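## Task

Scene 1: tap the feeder tray until the clear vial has between 20 and 22 tablets in it, with no tablet spilled. A brief, sharp shove toward the outlet on the upright plate at the raised end of the tray is one way to jog it. At the finish the tray must rest on its stop and the vial must stand upright directly on the table.

## Robot and tools

Robot: two arms, left_arm and right_arm, each ending in a sixteen-motor hand (right hand on right_arm, a mirrored left hand on left_arm). Bases sit near (-0.034, +0.530, +0.020) m for left_arm and (-0.031, -0.507, +0.020) m for right_arm.

Frames: the scene frame has its origin at table-top height midway between the nominal bases, +z up, +x out over the table, +y toward left_arm. Reported end_effector_position (m), end_effector_quat_wxyz and velocities use this frame. Motion offsets instead use each Hand target's own axes: +z runs along the straight fingers toward the tips, +y points out of the palm face, +x runs across the palm away from the thumb on the right hand and toward the thumb on the left. The hand point sits just past the index/middle knuckles; the palm face is at y = -0.062 m. A rigid mast behind the wrist on the palm side can strike things.

The 48-number row (used by execute_actions and move), one list covering both arms, every value in [-1, 1]: left_arm dx, dy, dz, rx, ry, rz; then 16 left hand motor goals; left_gripper current_limit, speed; then the same 24 for the right arm and hand. The six pose numbers are an offset from that arm's Hand target at the start of the action or move, in the Hand target's axes; 1.0 equals 0.6 m for dx/dy/dz and 180 degrees for rx/ry/rz, the three angles forming one rotation vector. All zeros means hold at the current Hand target; resending the same offset moves again. Hand motor order: index_mcp, index_abd, index_pip, index_dip, middle_mcp, middle_abd, middle_pip, middle_dip, ring_mcp, ring_abd, ring_pip, ring_dip, thumb_cmc, thumb_axl, thumb_mcp, thumb_ipl. These are absolute goal angles scaled between each hinge's stops (+1 bends toward the palm for mcp/pip/dip); straight is roughly -0.75 for mcp, 0 for abd, -0.58 for pip, -0.70 for dip, -0.71 thumb_cmc, -0.68 thumb_axl, -0.23 thumb_mcp, -0.17 thumb_ipl. A 0 is a real goal, so to keep a hand unchanged send back its hand_goal, hand_current_limit and hand_speed. current_limit maps -1..+1 to 0..550 mA (start +0.4); speed sets motor slew as (speed+1)/2 of 8.5 rad/s (start -0.6).

Tools:
- execute_actions(actions, cameras): actions is a list of actions, each up to 15 rows at 1/30 s per row; a short action repeats its final row. Every row counts from the action's starting Hand target. An empty list returns state and all camera images.
- move(target, speed, blend, stop_force, zero, blocking, cameras): straight-line path of each hand point to the offset in target (one row, or up to 15 rows all measured from the same starting Hand targets). speed in m/s, 0.002 to 3.6, default 0.25; rotation up to twice that in rad/s. blend in m rounds corners. stop_force in N (3 to 120) ends an arm's path when its wrist sensor feels that much push against the motion; leave it out when backing off a contact. Paths last 0.5 to 10 s. Result adds a move: line (done, off_target, moving, held, fault) plus limits (paced, held).
- wait(seconds 0 to 10): let time pass holding commands.
- stop(): brake a running move.
- zoom_image(camera, region [x0,y0,x1,y1] pixels, max 504x504): closer view of cam_high, cam_left_wrist or cam_right_wrist (each 672x504).
- zero_wrist_force(arm): re-zero that arm's force sensor.
- finished_scene(scene): ends scene 1 or 2 for good; scene 1 is a practice run and may be skipped this way.

Results: Hand target (the commanded pose after clipping; next offsets start here, and the hand often rests a little short of it), joint positions and torques, wrist force/torque along the hand's axes plus the peak since last shown, and per motor hand_goal, hand_measured, hand_current_ma and hand_state (moving, goal, blocked, overload). "within noise" means the arm is still.

Limits and hazards: orientation commands are clipped to 32 degrees from the measured one per step. Arms are stiff; any target beyond a firm contact, or a fast strike, can trigger a fault that freezes the arm for 10 s (net force around 150 N, or wrist joint torque 24.3 N m). Arms can contact each other with nothing preventing it; a clearance check may hold commands. Motors drawing 495 mA or more for 5 s shut down; hot arm motors (85 °C) lock the arm. Avoid sweeping past an arm's own base.

For this job: tap the tray's upright end plate briefly and sharply toward the outlet, in small jogs, checking the vial's count between taps with cameras and zoom. Don't overfill, don't knock tablets off the tray, keep the vial upright on the table, let nothing fall off the table, and leave the tray resting on its stop before finishing.

Each tool is called after ">>>" as name([rows], argument=value, ...), one row to a line, values as JSON.

## Session

>>> execute_actions(actions=[])

Scene clock: 0.00 s.
left_arm: end_effector_position=(+0.2791, +0.0762, +0.1712) hand_goal=(-0.754, +0.000, -0.576, -0.696, -0.754, +0.000, -0.576, -0.696, -0.754, +0.000, -0.576, -0.696, -0.714, -0.678, -0.226, -0.168) hand_measured=(-0.754, +0.000, -0.576, -0.696, -0.754, +0.000, -0.576, -0.696, -0.754, +0.000, -0.576, -0.696, -0.714, -0.678, -0.226, -0.168) hand_current_ma=(+0, +0, +0, +0, +0, +0, +0, +0, +0, +0, +0, +0, +0, +0, +0, +0) hand_state=(goal, goal, goal, goal, goal, goal, goal, goal, goal, goal, goal, goal, goal, goal, goal, goal) hand_current_limit=0.40 hand_speed=-0.60 end_effector_quat_wxyz=(+0.442, +0.524, +0.666, -0.294) | right_arm: end_effector_position=(+0.1822, -0.2555, +0.2903) hand_goal=(-0.754, +0.000, -0.576, -0.696, -0.754, +0.000, -0.576, -0.696, -0.754, +0.000, -0.576, -0.696, -0.714, -0.678, -0.226, -0.168) hand_measured=(-0.754, +0.000, -0.576, -0.696, -0.754, +0.000, -0.576, -0.696, -0.754, +0.000, -0.576, -0.696, -0.714, -0.678, -0.226, -0.168) hand_current_ma=(+0, +0, +0, +0, +0, +0, +0, +0, +0, +0, +0, +0, +0, +0, +0, +0) hand_state=(goal, goal, goal, goal, goal, goal, goal, goal, goal, goal, goal, goal, goal, goal, goal, goal) hand_current_limit=0.40 hand_speed=-0.60 end_effector_quat_wxyz=(-0.093, -0.134, +0.631, +0.759)
Joint positions: left_arm=[2.513 -1.943 -2.504 0.769 1.022 -1.19] | right_arm=[-0.333 -1.411 2.459 -0.78 -0.692 2.847]
Joint velocities: within noise
Joint torques (N m): no reading
Wrist force (N): no reading
Wrist torque (N m): no reading
Wrist force, peak (N): no reading
Hand target: left_arm +0.2791, +0.0762, +0.1712; +0.442, +0.524, +0.666, -0.294 | right_arm +0.1822, -0.2555, +0.2903; -0.093, -0.134, +0.631, +0.759

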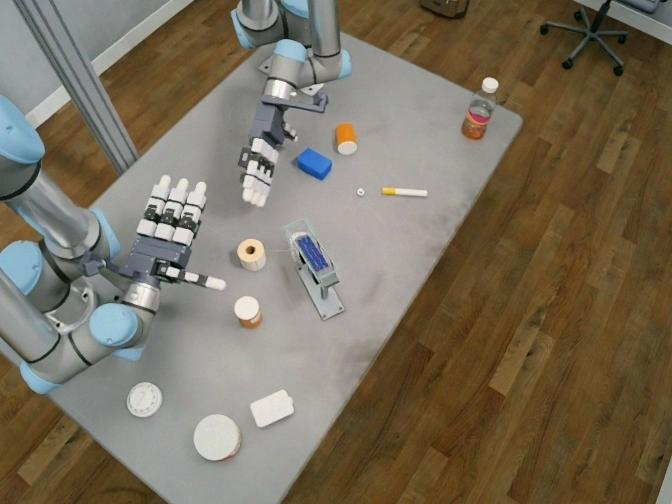

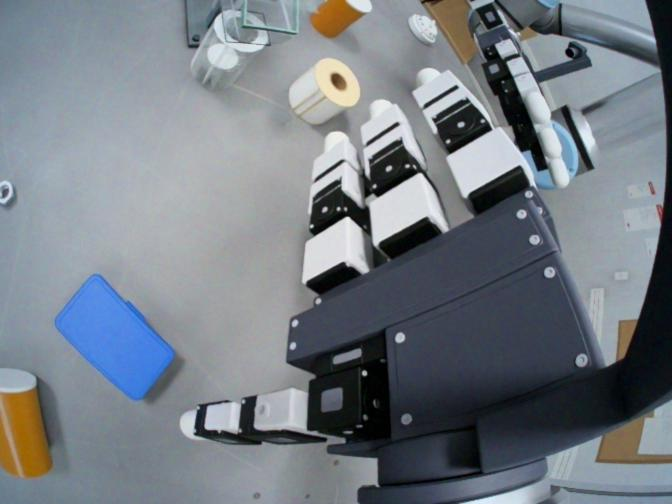

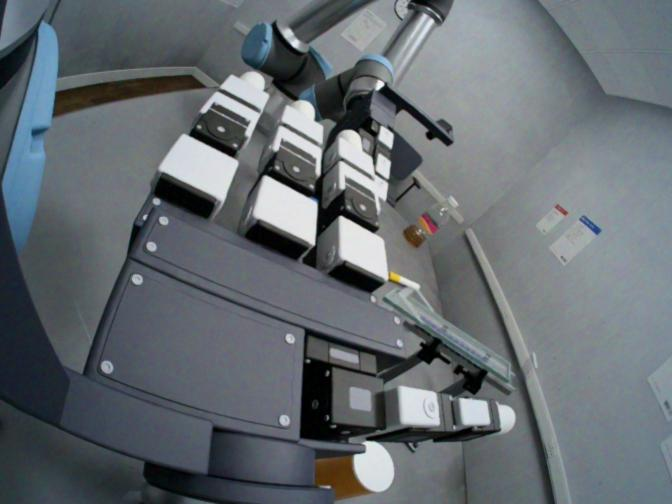

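>>> zoom_image(camera="cam_high", region=[220, 190, 400, 340])

>>> zoom_image(camera="cam_left_wrist", region=[160, 0, 360, 120])

>>> zoom_image(camera="cam_right_wrist", region=[360, 270, 530, 410])

Scaled by 2.800.

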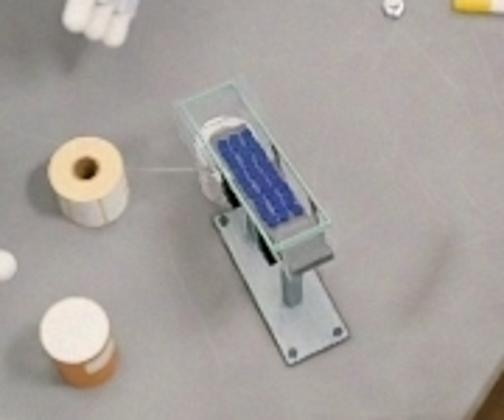

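Scaled by 2.520 from the camera's 672x504 image, which has a finer 960x720 frame.

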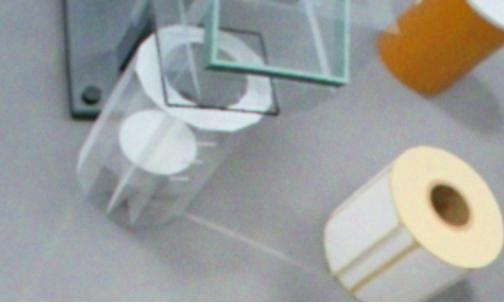

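Scaled by 2.965 from the camera's 672x504 image, which has a finer 960x720 frame.

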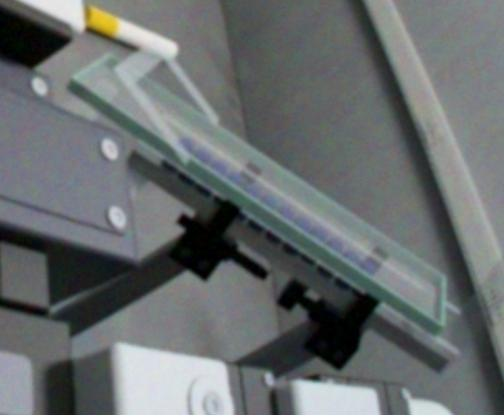

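>>> zoom_image(camera="cam_high", region=[275, 210, 355, 290])

>>> zoom_image(camera="cam_right_wrist", region=[370, 270, 450, 340])

Scaled by 6.300.

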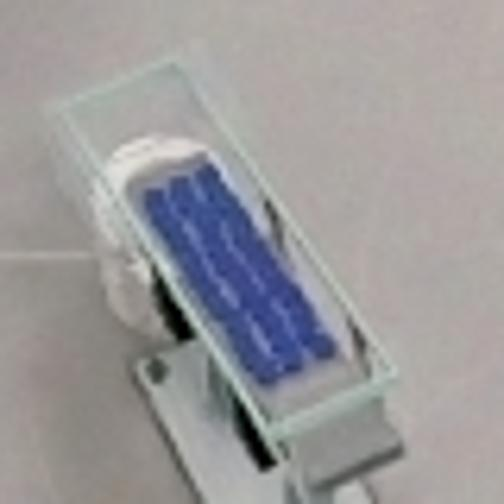

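Scaled by 6.300 from the camera's 672x504 image, which has a finer 960x720 frame.

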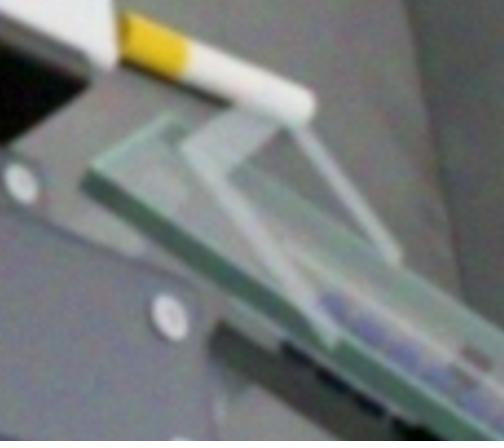

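>>> move(target=[-0.0745,0.206,0.0229,0,0,0,0.479,0,0.737,0.174,0.479,0,0.737,0.174,0.479,0,0.737,0.174,-0.714,-0.678,-0.226,-0.168,0.4,0.0,0,0,0,0,0,0,-0.754,0,-0.576,-0.696,-0.754,0,-0.576,-0.696,-0.754,0,-0.576,-0.696,-0.714,-0.678,-0.226,-0.168,0.4,-0.6], cameras=["all"])

Scene clock: 82.00 s.
left_arm: end_effector_position=(+0.4040, +0.0790, +0.2142) hand_goal=(+0.478, +0.000, +0.736, +0.174, +0.478, +0.000, +0.736, +0.174, +0.478, +0.000, +0.736, +0.174, -0.714, -0.678, -0.226, -0.168) hand_measured=(+0.442, -0.002, +0.696, +0.168, +0.428, -0.002, +0.694, +0.168, +0.434, -0.002, +0.690, +0.166, -0.714, -0.678, -0.226, -0.168) hand_current_ma=(-93, -1, -104, -9, -145, -1, -106, -10, -127, -1, -123, -10, +0, +1, +0, +0) hand_state=(blocked, goal, blocked, goal, blocked, goal, blocked, goal, blocked, goal, blocked, goal, goal, goal, goal, goal) hand_current_limit=0.40 hand_speed=0.00 end_effector_quat_wxyz=(+0.442, +0.524, +0.666, -0.294) | right_arm: end_effector_position=(+0.1822, -0.2555, +0.2903) hand_goal=(-0.754, +0.000, -0.576, -0.696, -0.754, +0.000, -0.576, -0.696, -0.754, +0.000, -0.576, -0.696, -0.714, -0.678, -0.226, -0.168) hand_measured=(-0.762, +0.000, -0.576, -0.696, -0.760, +0.000, -0.576, -0.696, -0.762, +0.000, -0.576, -0.696, -0.720, -0.678, -0.226, -0.168) hand_current_ma=(-8, +0, +0, +0, -7, +0, +0, +0, -9, +0, +0, +0, -6, +0, +0, +0) hand_state=(goal, goal, goal, goal, goal, goal, goal, goal, goal, goal, goal, goal, goal, goal, goal, goal) hand_current_limit=0.40 hand_speed=-0.60 end_effector_quat_wxyz=(-0.093, -0.134, +0.631, +0.759)
Joint positions: left_arm=[2.705 -1.891 -2.293 0.43 0.861 -1.061] | right_arm=[-0.333 -1.411 2.459 -0.78 -0.692 2.847]
Joint torques (N m): left_arm=[7.46 17.59 28.28 0.79 -1.75 1.6] | right_arm=[0.63 -16.88 -8.4 2.2 -0.36 -0.09]
Wrist force (N): left_arm=[0.3 -0.3 0.2] | right_arm=[-0.1 0.0 0.3]
Wrist torque (N m): left_arm=[-0.04 -0.20 -0.11] | right_arm=[-0.04 0.00 -0.01]
Wrist force, peak (N): left_arm=[0.3 -1.9 0.5] | right_arm=[-0.1 -0.2 0.4]
Hand target: left_arm +0.4041, +0.0790, +0.2142; +0.442, +0.524, +0.666, -0.294 | right_arm +0.1822, -0.2555, +0.2903; -0.093, -0.134, +0.631, +0.759
Off the commanded pose: left_arm 0.000 m, 0 deg | right_arm 0.000 m, 0 deg.
move: done
camera_calibration:
cam_left_wrist: T_world_to_cam=[[-0.569894, -0.527992, 0.629639, 0.1045], [-0.735936, 0.668819, -0.105258, 0.222143], [-0.365539, -0.52336, -0.769725, 0.483656], [0, 0, 0, 1]] pos_world=[0.399832, 0.159728, 0.329867]

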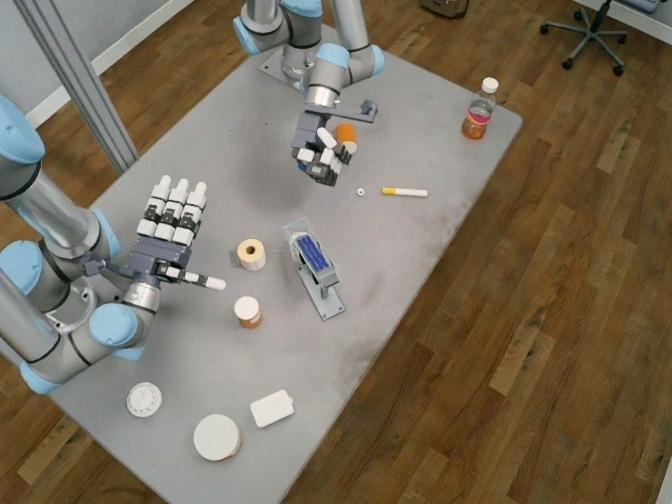

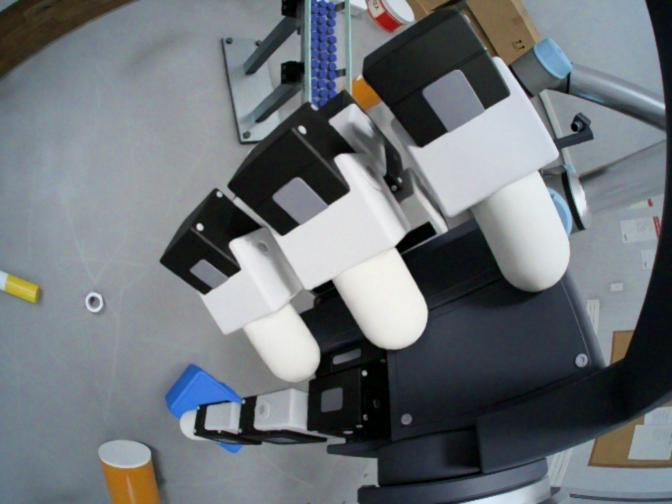

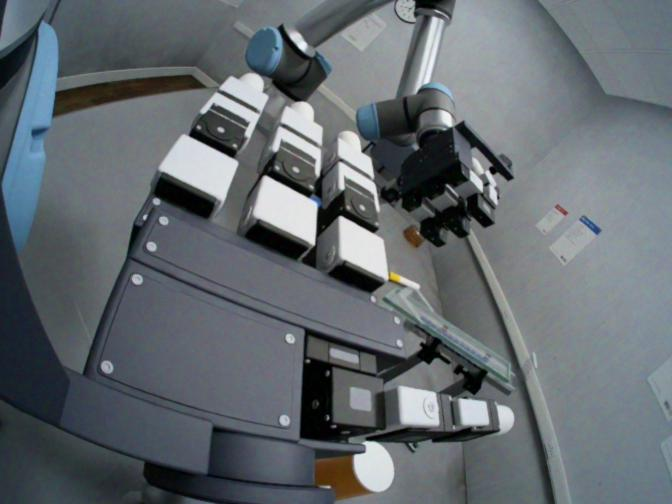

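>>> move(target=[-0.062,-0.019,-0.0145,-0.0368,-0.1306,-0.0795,0.42,0,0.68,0.174,0.42,0,0.68,0.174,0.42,0,0.68,0.174,-0.714,-0.678,-0.226,-0.168,0.4,0.0,0,0,0,0,0,0,-0.754,0,-0.576,-0.696,-0.754,0,-0.576,-0.696,-0.754,0,-0.576,-0.696,-0.714,-0.678,-0.226,-0.168,0.4,-0.6], cameras=["cam_left_wrist"])

Scene clock: 100.63 s.
left_arm: end_effector_position=(+0.3929, +0.0670, +0.2505) hand_goal=(+0.420, +0.000, +0.680, +0.174, +0.420, +0.000, +0.680, +0.174, +0.420, +0.000, +0.680, +0.174, -0.714, -0.678, -0.226, -0.168) hand_measured=(+0.416, -0.002, +0.676, +0.172, +0.416, -0.002, +0.678, +0.172, +0.416, -0.002, +0.678, +0.172, -0.714, -0.678, -0.226, -0.168) hand_current_ma=(-4, -1, -4, -2, -5, -1, -3, -3, -4, -1, -3, -3, +0, +1, +0, +0) hand_state=(goal, goal, goal, goal, goal, goal, goal, goal, goal, goal, goal, goal, goal, goal, goal, goal) hand_current_limit=0.40 hand_speed=0.00 end_effector_quat_wxyz=(+0.557, +0.341, +0.637, -0.408) | right_arm: end_effector_position=(+0.1822, -0.2555, +0.2903) hand_goal=(-0.754, +0.000, -0.576, -0.696, -0.754, +0.000, -0.576, -0.696, -0.754, +0.000, -0.576, -0.696, -0.714, -0.678, -0.226, -0.168) hand_measured=(-0.762, +0.000, -0.576, -0.696, -0.760, +0.000, -0.576, -0.696, -0.762, +0.000, -0.576, -0.696, -0.720, -0.678, -0.226, -0.168) hand_current_ma=(-8, +0, +0, +0, -7, +0, +0, +0, -9, +0, +0, +0, -6, +0, +0, +0) hand_state=(goal, goal, goal, goal, goal, goal, goal, goal, goal, goal, goal, goal, goal, goal, goal, goal) hand_current_limit=0.40 hand_speed=-0.60 end_effector_quat_wxyz=(-0.093, -0.134, +0.631, +0.759)
Joint positions: left_arm=[2.648 -2.069 -2.235 1.107 0.949 -1.679] | right_arm=[-0.333 -1.411 2.459 -0.78 -0.692 2.847]
Joint torques (N m): left_arm=[-7.29 21.02 24.53 2.7 1.62 -1.9] | right_arm=[0.55 -16.96 -8.01 2.21 -0.32 -0.07]
Wrist force (N): left_arm=[-0.2 -0.1 0.4] | right_arm=[-0.1 0.1 0.2]
Wrist torque (N m): left_arm=[0.11 -0.12 0.00] | right_arm=[-0.01 0.01 0.00]
Wrist force, peak (N): left_arm=[-0.3 -0.3 0.5] | right_arm=[-0.6 -0.1 0.1]
Hand target: left_arm +0.3929, +0.0670, +0.2505; +0.557, +0.341, +0.637, -0.408 | right_arm +0.1822, -0.2555, +0.2903; -0.093, -0.134, +0.631, +0.759
Off the commanded pose: left_arm 0.000 m, 0 deg | right_arm 0.000 m, 0 deg.
move: done
camera_calibration:
cam_left_wrist: T_world_to_cam=[[-0.457007, -0.280984, 0.843915, -0.0456251], [-0.848642, 0.421878, -0.319101, 0.340298], [-0.266366, -0.862013, -0.431256, 0.40016], [0, 0, 0, 1]] pos_world=[0.37453, 0.188559, 0.319665]
Images, in order (width x height): cam_left_wrist 672x504.

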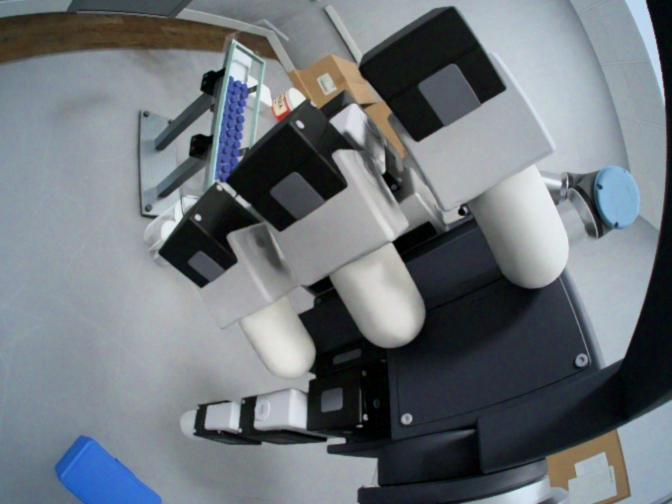

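>>> zoom_image(camera="cam_left_wrist", region=[120, 20, 300, 200])

Scaled by 2.800 from the camera's 672x504 image, which has a finer 960x720 frame.

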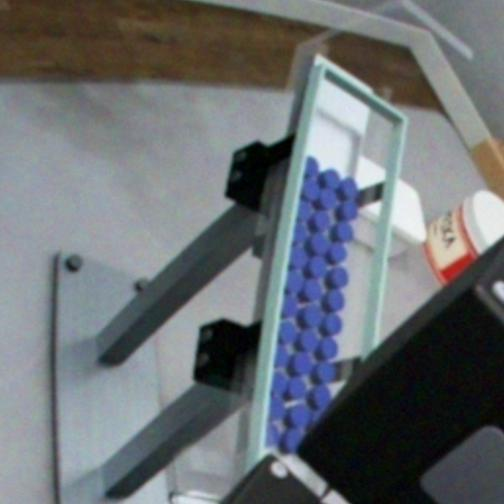

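>>> move(target=[-0.108,0.062,0.042,-0.005,-0.064,-0.048,-0.9,0,-0.576,-0.696,-0.9,0,-0.576,-0.696,-0.9,0,-0.576,-0.696,-0.714,-0.678,-0.226,-0.168,0.4,0.0,0,0,0,0,0,0,-0.754,0,-0.576,-0.696,-0.754,0,-0.576,-0.696,-0.754,0,-0.576,-0.696,-0.714,-0.678,-0.226,-0.168,0.4,-0.6], cameras=["cam_left_wrist", "cam_high"])

>>> zoom_image(camera="cam_left_wrist", region=[120, 20, 300, 200])

Scene clock: 123.93 s.
left_arm: end_effector_position=(+0.4464, +0.0618, +0.3082) hand_goal=(-0.900, +0.000, -0.576, -0.696, -0.900, +0.000, -0.576, -0.696, -0.900, +0.000, -0.576, -0.696, -0.714, -0.678, -0.226, -0.168) hand_measured=(-0.896, -0.002, -0.574, -0.694, -0.896, -0.002, -0.574, -0.694, -0.896, -0.002, -0.574, -0.694, -0.714, -0.678, -0.226, -0.168) hand_current_ma=(+5, -1, +3, +2, +5, -1, +2, +3, +5, -1, +3, +3, +0, +1, +0, +0) hand_state=(goal, goal, goal, goal, goal, goal, goal, goal, goal, goal, goal, goal, goal, goal, goal, goal) hand_current_limit=0.40 hand_speed=0.00 end_effector_quat_wxyz=(+0.589, +0.245, +0.605, -0.476) | right_arm: end_effector_position=(+0.1822, -0.2555, +0.2903) hand_goal=(-0.754, +0.000, -0.576, -0.696, -0.754, +0.000, -0.576, -0.696, -0.754, +0.000, -0.576, -0.696, -0.714, -0.678, -0.226, -0.168) hand_measured=(-0.762, +0.000, -0.576, -0.696, -0.760, +0.000, -0.576, -0.696, -0.762, +0.000, -0.576, -0.696, -0.720, -0.678, -0.226, -0.168) hand_current_ma=(-8, +0, +0, +0, -7, +0, +0, +0, -9, +0, +0, +0, -6, +0, +0, +0) hand_state=(goal, goal, goal, goal, goal, goal, goal, goal, goal, goal, goal, goal, goal, goal, goal, goal) hand_current_limit=0.40 hand_speed=-0.60 end_effector_quat_wxyz=(-0.093, -0.134, +0.631, +0.759)
Joint positions: left_arm=[2.687 -2.086 -2.056 1.178 0.976 -1.967] | right_arm=[-0.333 -1.411 2.459 -0.78 -0.692 2.847]
Joint torques (N m): left_arm=[8.95 25.47 26.47 2.29 1.78 -2.12] | right_arm=[0.62 -16.96 -8.03 2.23 -0.4 -0.07]
Wrist force (N): left_arm=[-0.4 0.1 0.5] | right_arm=[-0.1 0.0 0.2]
Wrist torque (N m): left_arm=[0.18 0.16 0.16] | right_arm=[-0.02 0.01 -0.01]
Wrist force, peak (N): left_arm=[-0.9 0.5 0.9] | right_arm=[-0.4 -0.1 0.2]
Hand target: left_arm +0.4464, +0.0618, +0.3083; +0.589, +0.245, +0.605, -0.476 | right_arm +0.1822, -0.2555, +0.2903; -0.093, -0.134, +0.631, +0.759
Off the commanded pose: left_arm 0.000 m, 0 deg | right_arm 0.000 m, 0 deg.
move: done
camera_calibration:
cam_left_wrist: T_world_to_cam=[[-0.404491, -0.0897198, 0.910131, -0.127086], [-0.883633, 0.294882, -0.363645, 0.443432], [-0.235755, -0.951312, -0.198556, 0.354876], [0, 0, 0, 1]] pos_world=[0.42409, 0.195436, 0.34738]
Images, in order (width x height): cam_high 672x504, cam_left_wrist 672x504.

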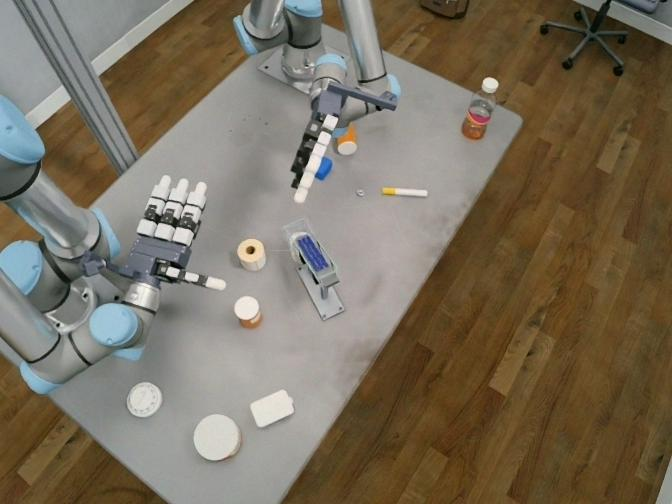

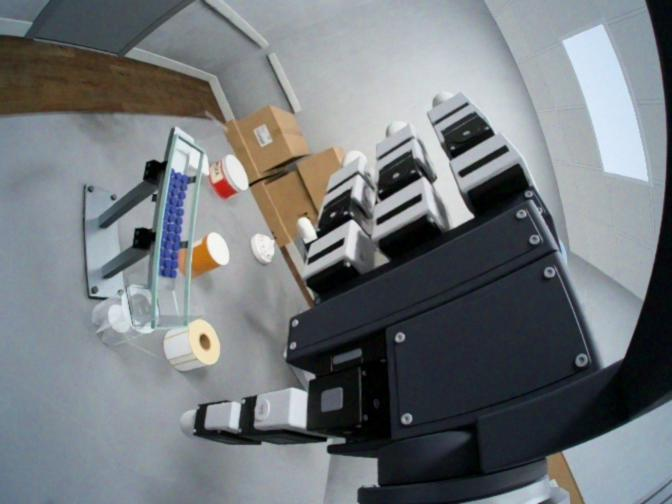

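Scaled by 2.800 from the camera's 672x504 image, which has a finer 960x720 frame.

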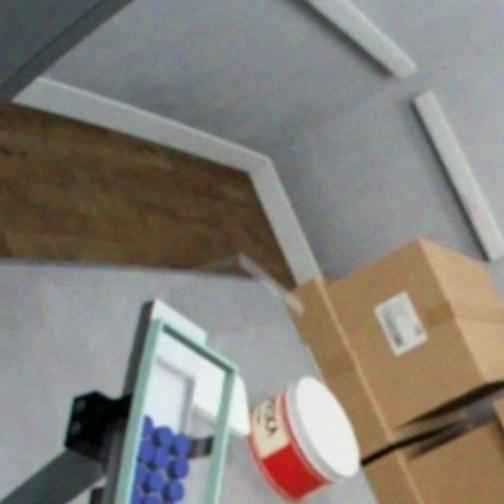

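Excellent view.

>>> zoom_image(camera="cam_left_wrist", region=[130, 120, 220, 210])

>>> zoom_image(camera="cam_left_wrist", region=[130, 190, 220, 280])

>>> zoom_image(camera="cam_left_wrist", region=[80, 260, 200, 380])

>>> zoom_image(camera="cam_left_wrist", region=[70, 110, 270, 310])

Scaled by 5.600 from the camera's 672x504 image, which has a finer 960x720 frame.

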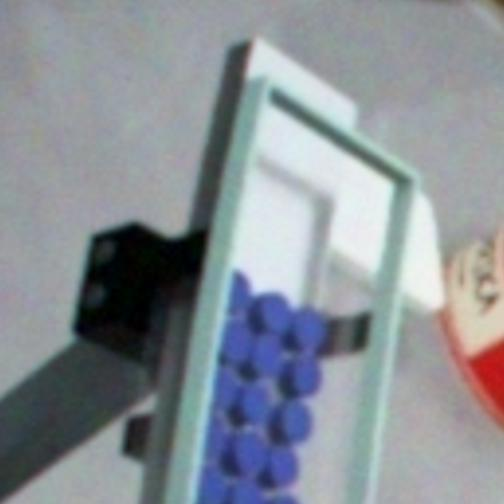

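Scaled by 5.600 from the camera's 672x504 image, which has a finer 960x720 frame.

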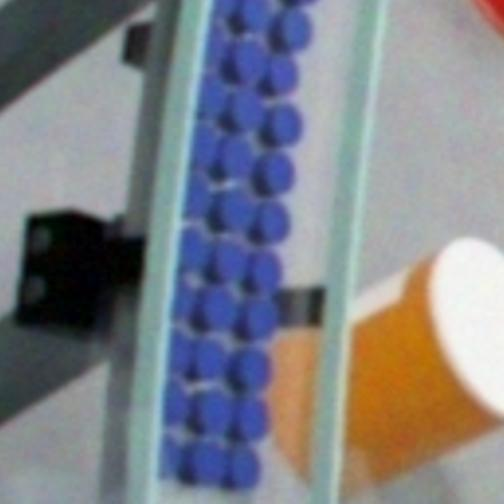

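Scaled by 4.200 from the camera's 672x504 image, which has a finer 960x720 frame.

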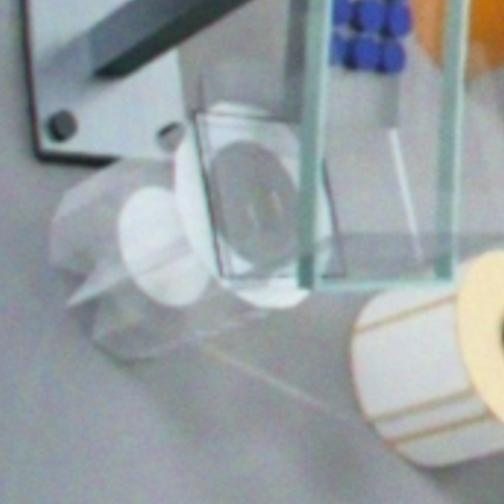

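Scaled by 2.520 from the camera's 672x504 image, which has a finer 960x720 frame.

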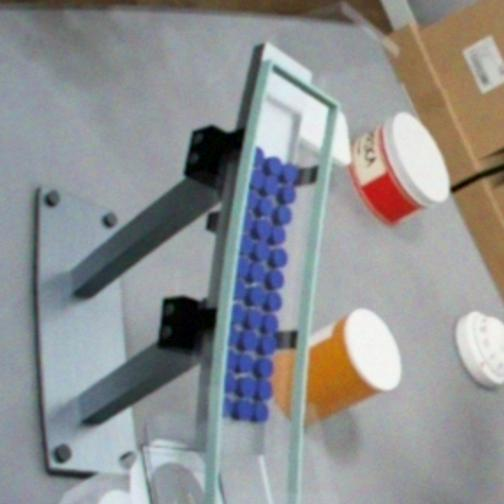

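>>> move(target=[-0.0176,0.0285,-0.0577,0,0,0,-0.9,0,-0.576,-0.696,-0.9,0,-0.576,-0.696,-0.9,0,-0.576,-0.696,-0.714,-0.678,-0.226,-0.168,0.4,0.0,-0.2847,0.1283,-0.2023,0.3958,0.1033,-0.3787,-1,0,-0.576,-0.696,-1,0,-0.576,-0.696,-1,0,-0.576,-0.696,-0.714,-0.678,0.787,-0.168,0.4,-0.3], cameras=["all"])

Scene clock: 260.30 s.
left_arm: end_effector_position=(+0.4464, +0.1018, +0.3082) hand_goal=(-0.900, +0.000, -0.576, -0.696, -0.900, +0.000, -0.576, -0.696, -0.900, +0.000, -0.576, -0.696, -0.714, -0.678, -0.226, -0.168) hand_measured=(-0.896, -0.002, -0.574, -0.694, -0.896, -0.002, -0.574, -0.694, -0.896, -0.002, -0.574, -0.694, -0.714, -0.678, -0.226, -0.168) hand_current_ma=(+5, -1, +3, +2, +5, -1, +2, +3, +5, -1, +3, +3, +0, +1, +0, +0) hand_state=(goal, goal, goal, goal, goal, goal, goal, goal, goal, goal, goal, goal, goal, goal, goal, goal) hand_current_limit=0.40 hand_speed=0.00 end_effector_quat_wxyz=(+0.589, +0.245, +0.605, -0.476) | right_arm: end_effector_position=(+0.3808, -0.3299, +0.3601) hand_goal=(-1.000, +0.000, -0.576, -0.696, -1.000, +0.000, -0.576, -0.696, -1.000, +0.000, -0.576, -0.696, -0.714, -0.678, +0.786, -0.168) hand_measured=(-0.998, +0.000, -0.578, -0.696, -0.998, +0.000, -0.578, -0.696, -0.998, +0.000, -0.578, -0.696, -0.718, -0.682, +0.676, -0.168) hand_current_ma=(+1, +0, +0, +0, +1, +0, +0, +0, +1, +0, +0, +0, -3, -3, -385, +0) hand_state=(goal, goal, goal, goal, goal, goal, goal, goal, goal, goal, goal, goal, goal, goal, blocked, goal) hand_current_limit=0.40 hand_speed=-0.30 end_effector_quat_wxyz=(+0.319, -0.574, +0.734, +0.172)
Joint positions: left_arm=[2.781 -2.046 -2.133 1.229 0.883 -1.988] | right_arm=[-0.322 -1.751 1.967 -1.863 -0.832 3.084]
Joint torques (N m): left_arm=[7.39 41.44 0.24 2.15 -1.18 -1.89] | right_arm=[10.8 -25.75 -14.58 -3.79 -1.01 2.47]
Wrist force (N): left_arm=[-0.2 0.0 0.7] | right_arm=[-1.1 -1.4 -2.0]
Wrist torque (N m): left_arm=[0.12 0.09 0.21] | right_arm=[0.01 -0.06 0.05]
Wrist force, peak (N): left_arm=[-0.1 0.1 0.9] | right_arm=[-1.4 -1.6 -2.3]
Hand target: left_arm +0.4464, +0.1018, +0.3082; +0.589, +0.245, +0.605, -0.476 | right_arm +0.3808, -0.3299, +0.3601; +0.319, -0.574, +0.734, +0.172
Off the commanded pose: left_arm 0.000 m, 0 deg | right_arm 0.000 m, 0 deg.
move: done
camera_calibration:
cam_left_wrist: T_world_to_cam=[[-0.404458, -0.0896276, 0.910154, -0.1235], [-0.883653, 0.294817, -0.363649, 0.43175], [-0.235736, -0.951341, -0.198441, 0.392911], [0, 0, 0, 1]] pos_world=[0.42419, 0.235436, 0.34738]
cam_right_wrist: T_world_to_cam=[[-0.440761, 0.757801, 0.481111, 0.284614], [0.368671, -0.335858, 0.866765, -0.616526], [0.81842, 0.559408, -0.131346, 0.0418322], [0, 0, 0, 1]] pos_world=[0.318506, -0.446148, 0.402946]

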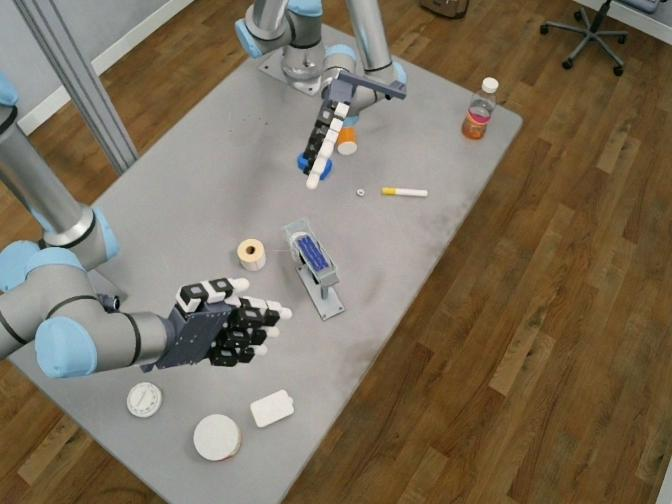

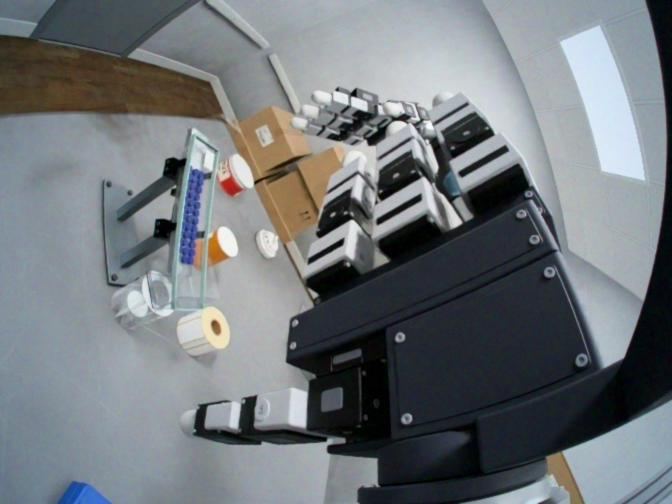

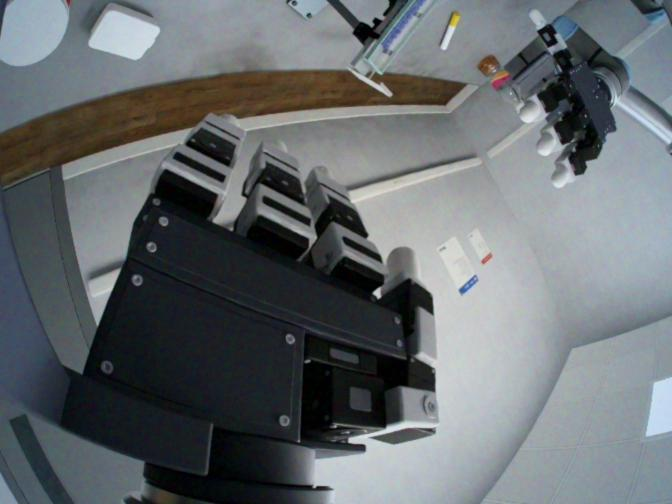

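>>> zoom_image(camera="cam_right_wrist", region=[280, 0, 440, 120])

>>> zoom_image(camera="cam_left_wrist", region=[150, 120, 230, 200])

Scaled by 3.150 from the camera's 672x504 image, which has a finer 960x720 frame.

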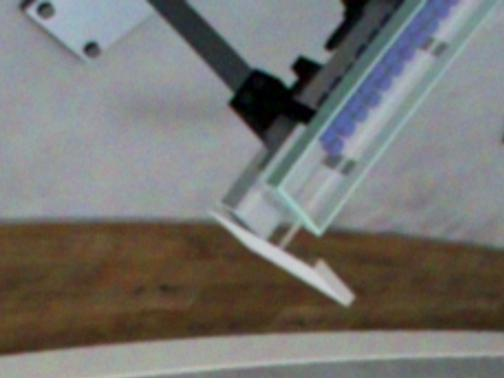

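Scaled by 6.300 from the camera's 672x504 image, which has a finer 960x720 frame.

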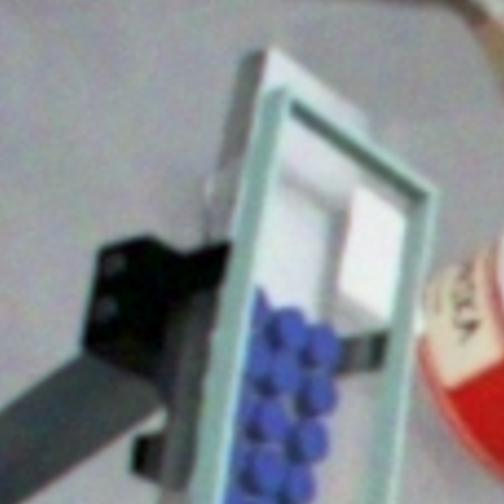

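>>> move(target=[0,0,0,0,0,0,-0.9,0,-0.576,-0.696,-0.9,0,-0.576,-0.696,-0.9,0,-0.576,-0.696,-0.714,-0.678,-0.226,-0.168,0.4,0.0,-0.1303,-0.1732,0.3023,0,0,0,-1,0,-0.576,-0.696,-1,0,-0.576,-0.696,-1,0,-0.576,-0.696,-0.714,-0.678,0.65,-0.168,0.4,-0.3], cameras=["all"])

>>> zoom_image(camera="cam_right_wrist", region=[250, 0, 450, 150])

Scene clock: 292.77 s.
left_arm: end_effector_position=(+0.4464, +0.1018, +0.3082) hand_goal=(-0.900, +0.000, -0.576, -0.696, -0.900, +0.000, -0.576, -0.696, -0.900, +0.000, -0.576, -0.696, -0.714, -0.678, -0.226, -0.168) hand_measured=(-0.896, -0.002, -0.574, -0.694, -0.896, -0.002, -0.574, -0.694, -0.896, -0.002, -0.574, -0.694, -0.714, -0.678, -0.226, -0.168) hand_current_ma=(+5, -1, +3, +2, +5, -1, +2, +3, +5, -1, +3, +3, +0, +1, +0, +0) hand_state=(goal, goal, goal, goal, goal, goal, goal, goal, goal, goal, goal, goal, goal, goal, goal, goal) hand_current_limit=0.40 hand_speed=0.00 end_effector_quat_wxyz=(+0.589, +0.245, +0.605, -0.476) | right_arm: end_effector_position=(+0.5398, -0.1898, +0.2903) hand_goal=(-1.000, +0.000, -0.576, -0.696, -1.000, +0.000, -0.576, -0.696, -1.000, +0.000, -0.576, -0.696, -0.714, -0.678, +0.650, -0.168) hand_measured=(-0.998, +0.000, -0.578, -0.696, -0.998, +0.000, -0.578, -0.696, -0.998, +0.000, -0.578, -0.696, -0.716, -0.680, +0.652, -0.168) hand_current_ma=(+1, +0, +0, +0, +1, +0, +0, +0, +1, +0, +0, +0, -1, -1, +1, +0) hand_state=(goal, goal, goal, goal, goal, goal, goal, goal, goal, goal, goal, goal, goal, goal, goal, goal) hand_current_limit=0.40 hand_speed=-0.30 end_effector_quat_wxyz=(+0.319, -0.574, +0.734, +0.172)
Joint positions: left_arm=[2.781 -2.046 -2.133 1.229 0.883 -1.988] | right_arm=[0.01 -1.241 1.676 -2.36 -0.904 3.511]
Joint torques (N m): left_arm=[8.52 40.19 -1.7 2.25 -1.17 -2.16] | right_arm=[10.56 -29.85 -26.65 -4.2 -1.07 2.26]
Wrist force (N): left_arm=[0.0 -0.1 0.7] | right_arm=[-1.3 -0.9 -2.4]
Wrist torque (N m): left_arm=[0.10 0.07 0.22] | right_arm=[0.10 0.00 0.01]
Wrist force, peak (N): left_arm=[-0.2 0.0 0.9] | right_arm=[-0.8 -0.8 -3.4]
Hand target: left_arm +0.4464, +0.1018, +0.3082; +0.589, +0.245, +0.605, -0.476 | right_arm +0.5399, -0.1898, +0.2903; +0.319, -0.574, +0.734, +0.172
Off the commanded pose: left_arm 0.000 m, 0 deg | right_arm 0.000 m, 0 deg.
move: done
camera_calibration:
cam_left_wrist: T_world_to_cam=[[-0.404458, -0.0896276, 0.910154, -0.1235], [-0.883653, 0.294817, -0.363649, 0.43175], [-0.235736, -0.951341, -0.198441, 0.392911], [0, 0, 0, 1]] pos_world=[0.42419, 0.235436, 0.34738]
cam_right_wrist: T_world_to_cam=[[-0.440835, 0.757804, 0.481038, 0.282213], [0.368559, -0.335838, 0.86682, -0.567587], [0.818431, 0.559416, -0.131247, -0.175955], [0, 0, 0, 1]] pos_world=[0.477606, -0.306048, 0.333147]

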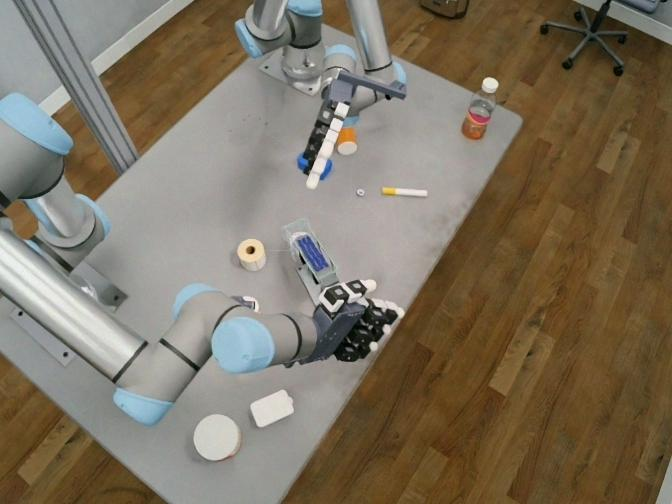

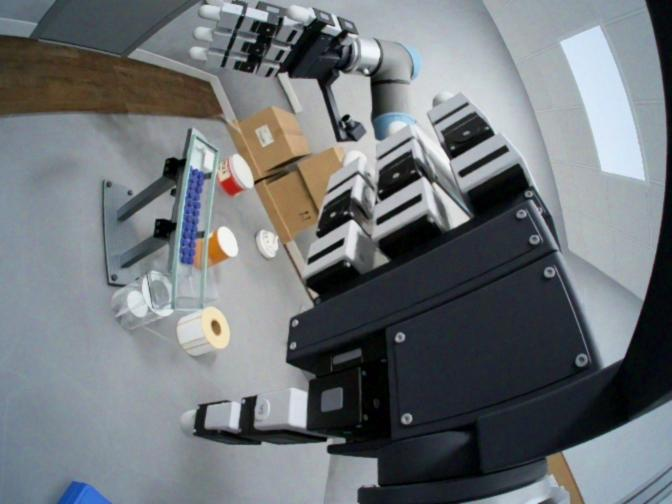

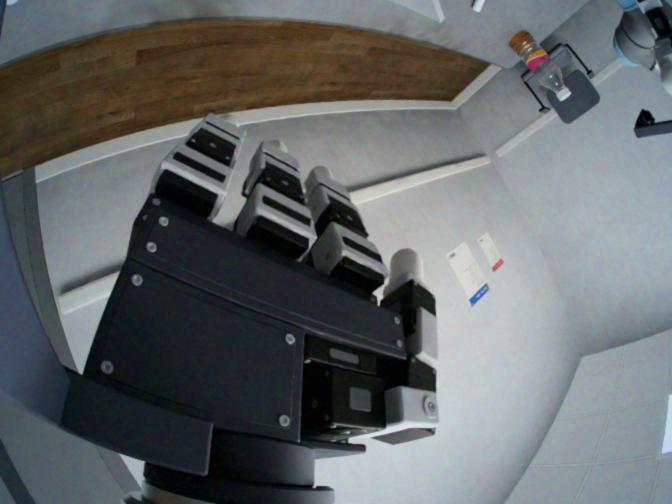

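Scaled by 2.520 from the camera's 672x504 image, which has a finer 960x720 frame.

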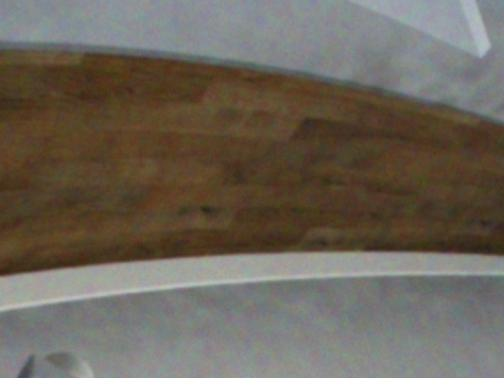

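>>> move(target=[0,0,0,0,0,0,-0.9,0,-0.576,-0.696,-0.9,0,-0.576,-0.696,-0.9,0,-0.576,-0.696,-0.714,-0.678,-0.226,-0.168,0.4,0.0,0.0307,0.1278,0.0772,0,0,0,-1,0,-0.576,-0.696,-1,0,-0.576,-0.696,-1,0,-0.576,-0.696,-0.714,-0.678,0.65,-0.168,0.4,-0.3], cameras=["all"], speed=0.15)

>>> zoom_image(camera="cam_left_wrist", region=[100, 80, 280, 260])

>>> zoom_image(camera="cam_high", region=[260, 210, 420, 330])

Scene clock: 314.33 s.
left_arm: end_effector_position=(+0.4464, +0.1018, +0.3082) hand_goal=(-0.900, +0.000, -0.576, -0.696, -0.900, +0.000, -0.576, -0.696, -0.900, +0.000, -0.576, -0.696, -0.714, -0.678, -0.226, -0.168) hand_measured=(-0.896, -0.002, -0.574, -0.694, -0.896, -0.002, -0.574, -0.694, -0.896, -0.002, -0.574, -0.694, -0.714, -0.678, -0.226, -0.168) hand_current_ma=(+5, -1, +3, +2, +5, -1, +2, +3, +5, -1, +3, +3, +0, +1, +0, +0) hand_state=(goal, goal, goal, goal, goal, goal, goal, goal, goal, goal, goal, goal, goal, goal, goal, goal) hand_current_limit=0.40 hand_speed=0.00 end_effector_quat_wxyz=(+0.589, +0.245, +0.605, -0.476) | right_arm: end_effector_position=(+0.4769, -0.1530, +0.2351) hand_goal=(-1.000, +0.000, -0.576, -0.696, -1.000, +0.000, -0.576, -0.696, -1.000, +0.000, -0.576, -0.696, -0.714, -0.678, +0.650, -0.168) hand_measured=(-0.998, +0.000, -0.578, -0.696, -0.998, +0.000, -0.578, -0.696, -0.998, +0.000, -0.578, -0.696, -0.716, -0.680, +0.652, -0.168) hand_current_ma=(+2, +0, +0, +0, +1, +0, +0, +0, +2, +0, +0, +0, -1, -1, +1, +0) hand_state=(goal, goal, goal, goal, goal, goal, goal, goal, goal, goal, goal, goal, goal, goal, goal, goal) hand_current_limit=0.40 hand_speed=-0.30 end_effector_quat_wxyz=(+0.319, -0.574, +0.734, +0.172)
Joint positions: left_arm=[2.781 -2.046 -2.133 1.229 0.883 -1.988] | right_arm=[0.08 -1.273 1.897 -2.598 -0.93 3.593]
Joint torques (N m): left_arm=[8.37 40.61 0.53 2.37 -1.22 -2.14] | right_arm=[11.11 -44.59 -12.08 -4.26 -1.2 2.58]
Wrist force (N): left_arm=[-0.2 0.0 0.9] | right_arm=[-1.4 -1.2 -2.3]
Wrist torque (N m): left_arm=[0.09 0.09 0.21] | right_arm=[0.04 0.02 0.01]
Wrist force, peak (N): left_arm=[-0.1 -0.1 1.0] | right_arm=[-1.5 -1.8 -2.9]
Hand target: left_arm +0.4464, +0.1018, +0.3082; +0.589, +0.245, +0.605, -0.476 | right_arm +0.4769, -0.1530, +0.2351; +0.319, -0.574, +0.734, +0.172
Off the commanded pose: left_arm 0.000 m, 0 deg | right_arm 0.000 m, 0 deg.
move: done
camera_calibration:
cam_left_wrist: T_world_to_cam=[[-0.404458, -0.0896276, 0.910154, -0.1235], [-0.883653, 0.294817, -0.363649, 0.43175], [-0.235736, -0.951341, -0.198441, 0.392911], [0, 0, 0, 1]] pos_world=[0.42419, 0.235436, 0.34738]
cam_right_wrist: T_world_to_cam=[[-0.440796, 0.757831, 0.481031, 0.253144], [0.36863, -0.335789, 0.866809, -0.48421], [0.81842, 0.559408, -0.131345, -0.152277], [0, 0, 0, 1]] pos_world=[0.414706, -0.269248, 0.277947]

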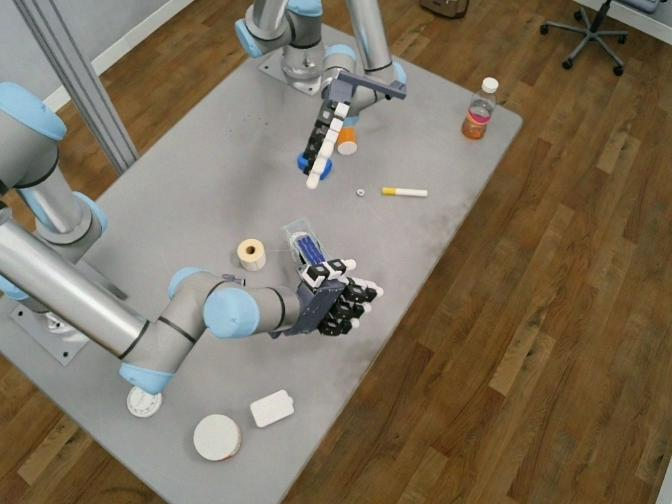

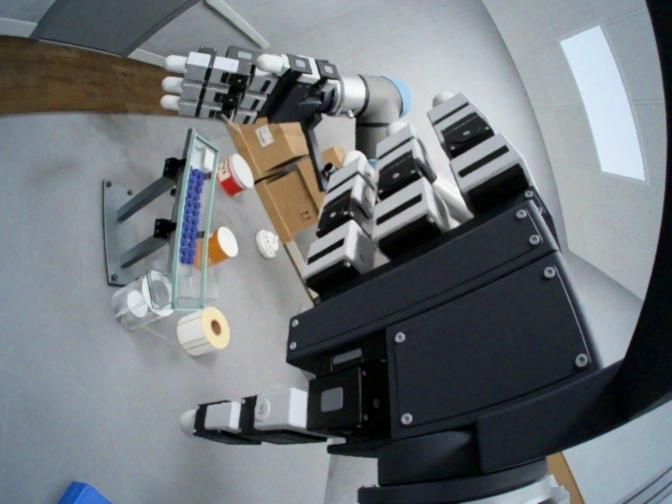

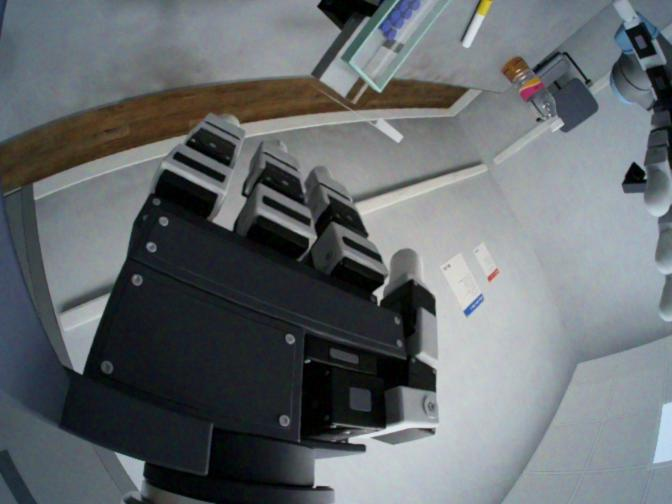

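Scaled by 2.800 from the camera's 672x504 image, which has a finer 960x720 frame.

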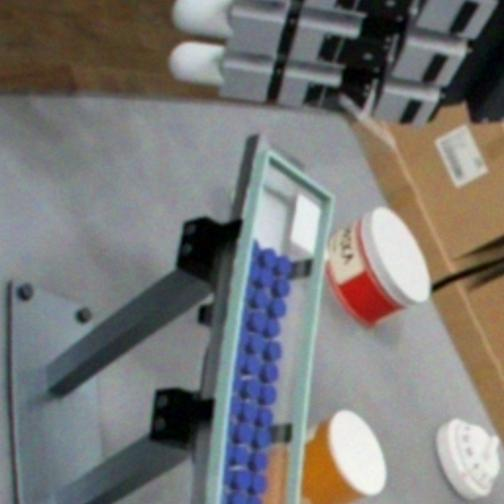

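Scaled by 3.150.

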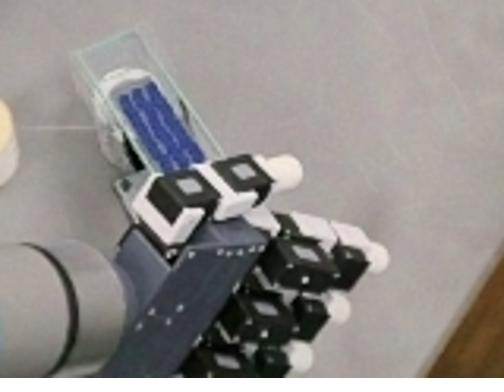

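>>> zoom_image(camera="cam_right_wrist", region=[300, 0, 460, 160])

>>> zoom_image(camera="cam_left_wrist", region=[160, 110, 240, 190])

Scaled by 3.150 from the camera's 672x504 image, which has a finer 960x720 frame.

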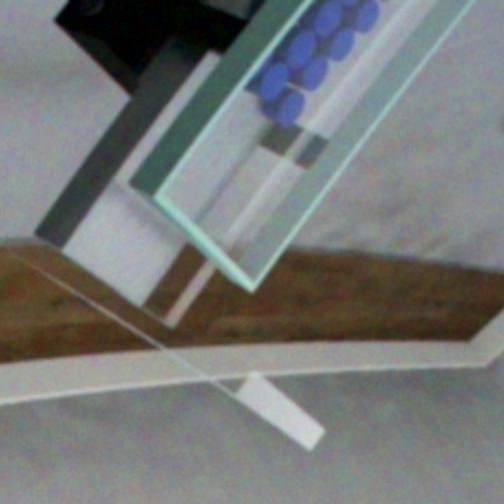

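Scaled by 6.300 from the camera's 672x504 image, which has a finer 960x720 frame.

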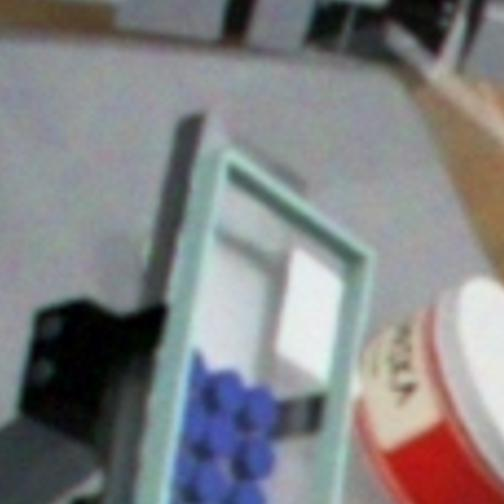

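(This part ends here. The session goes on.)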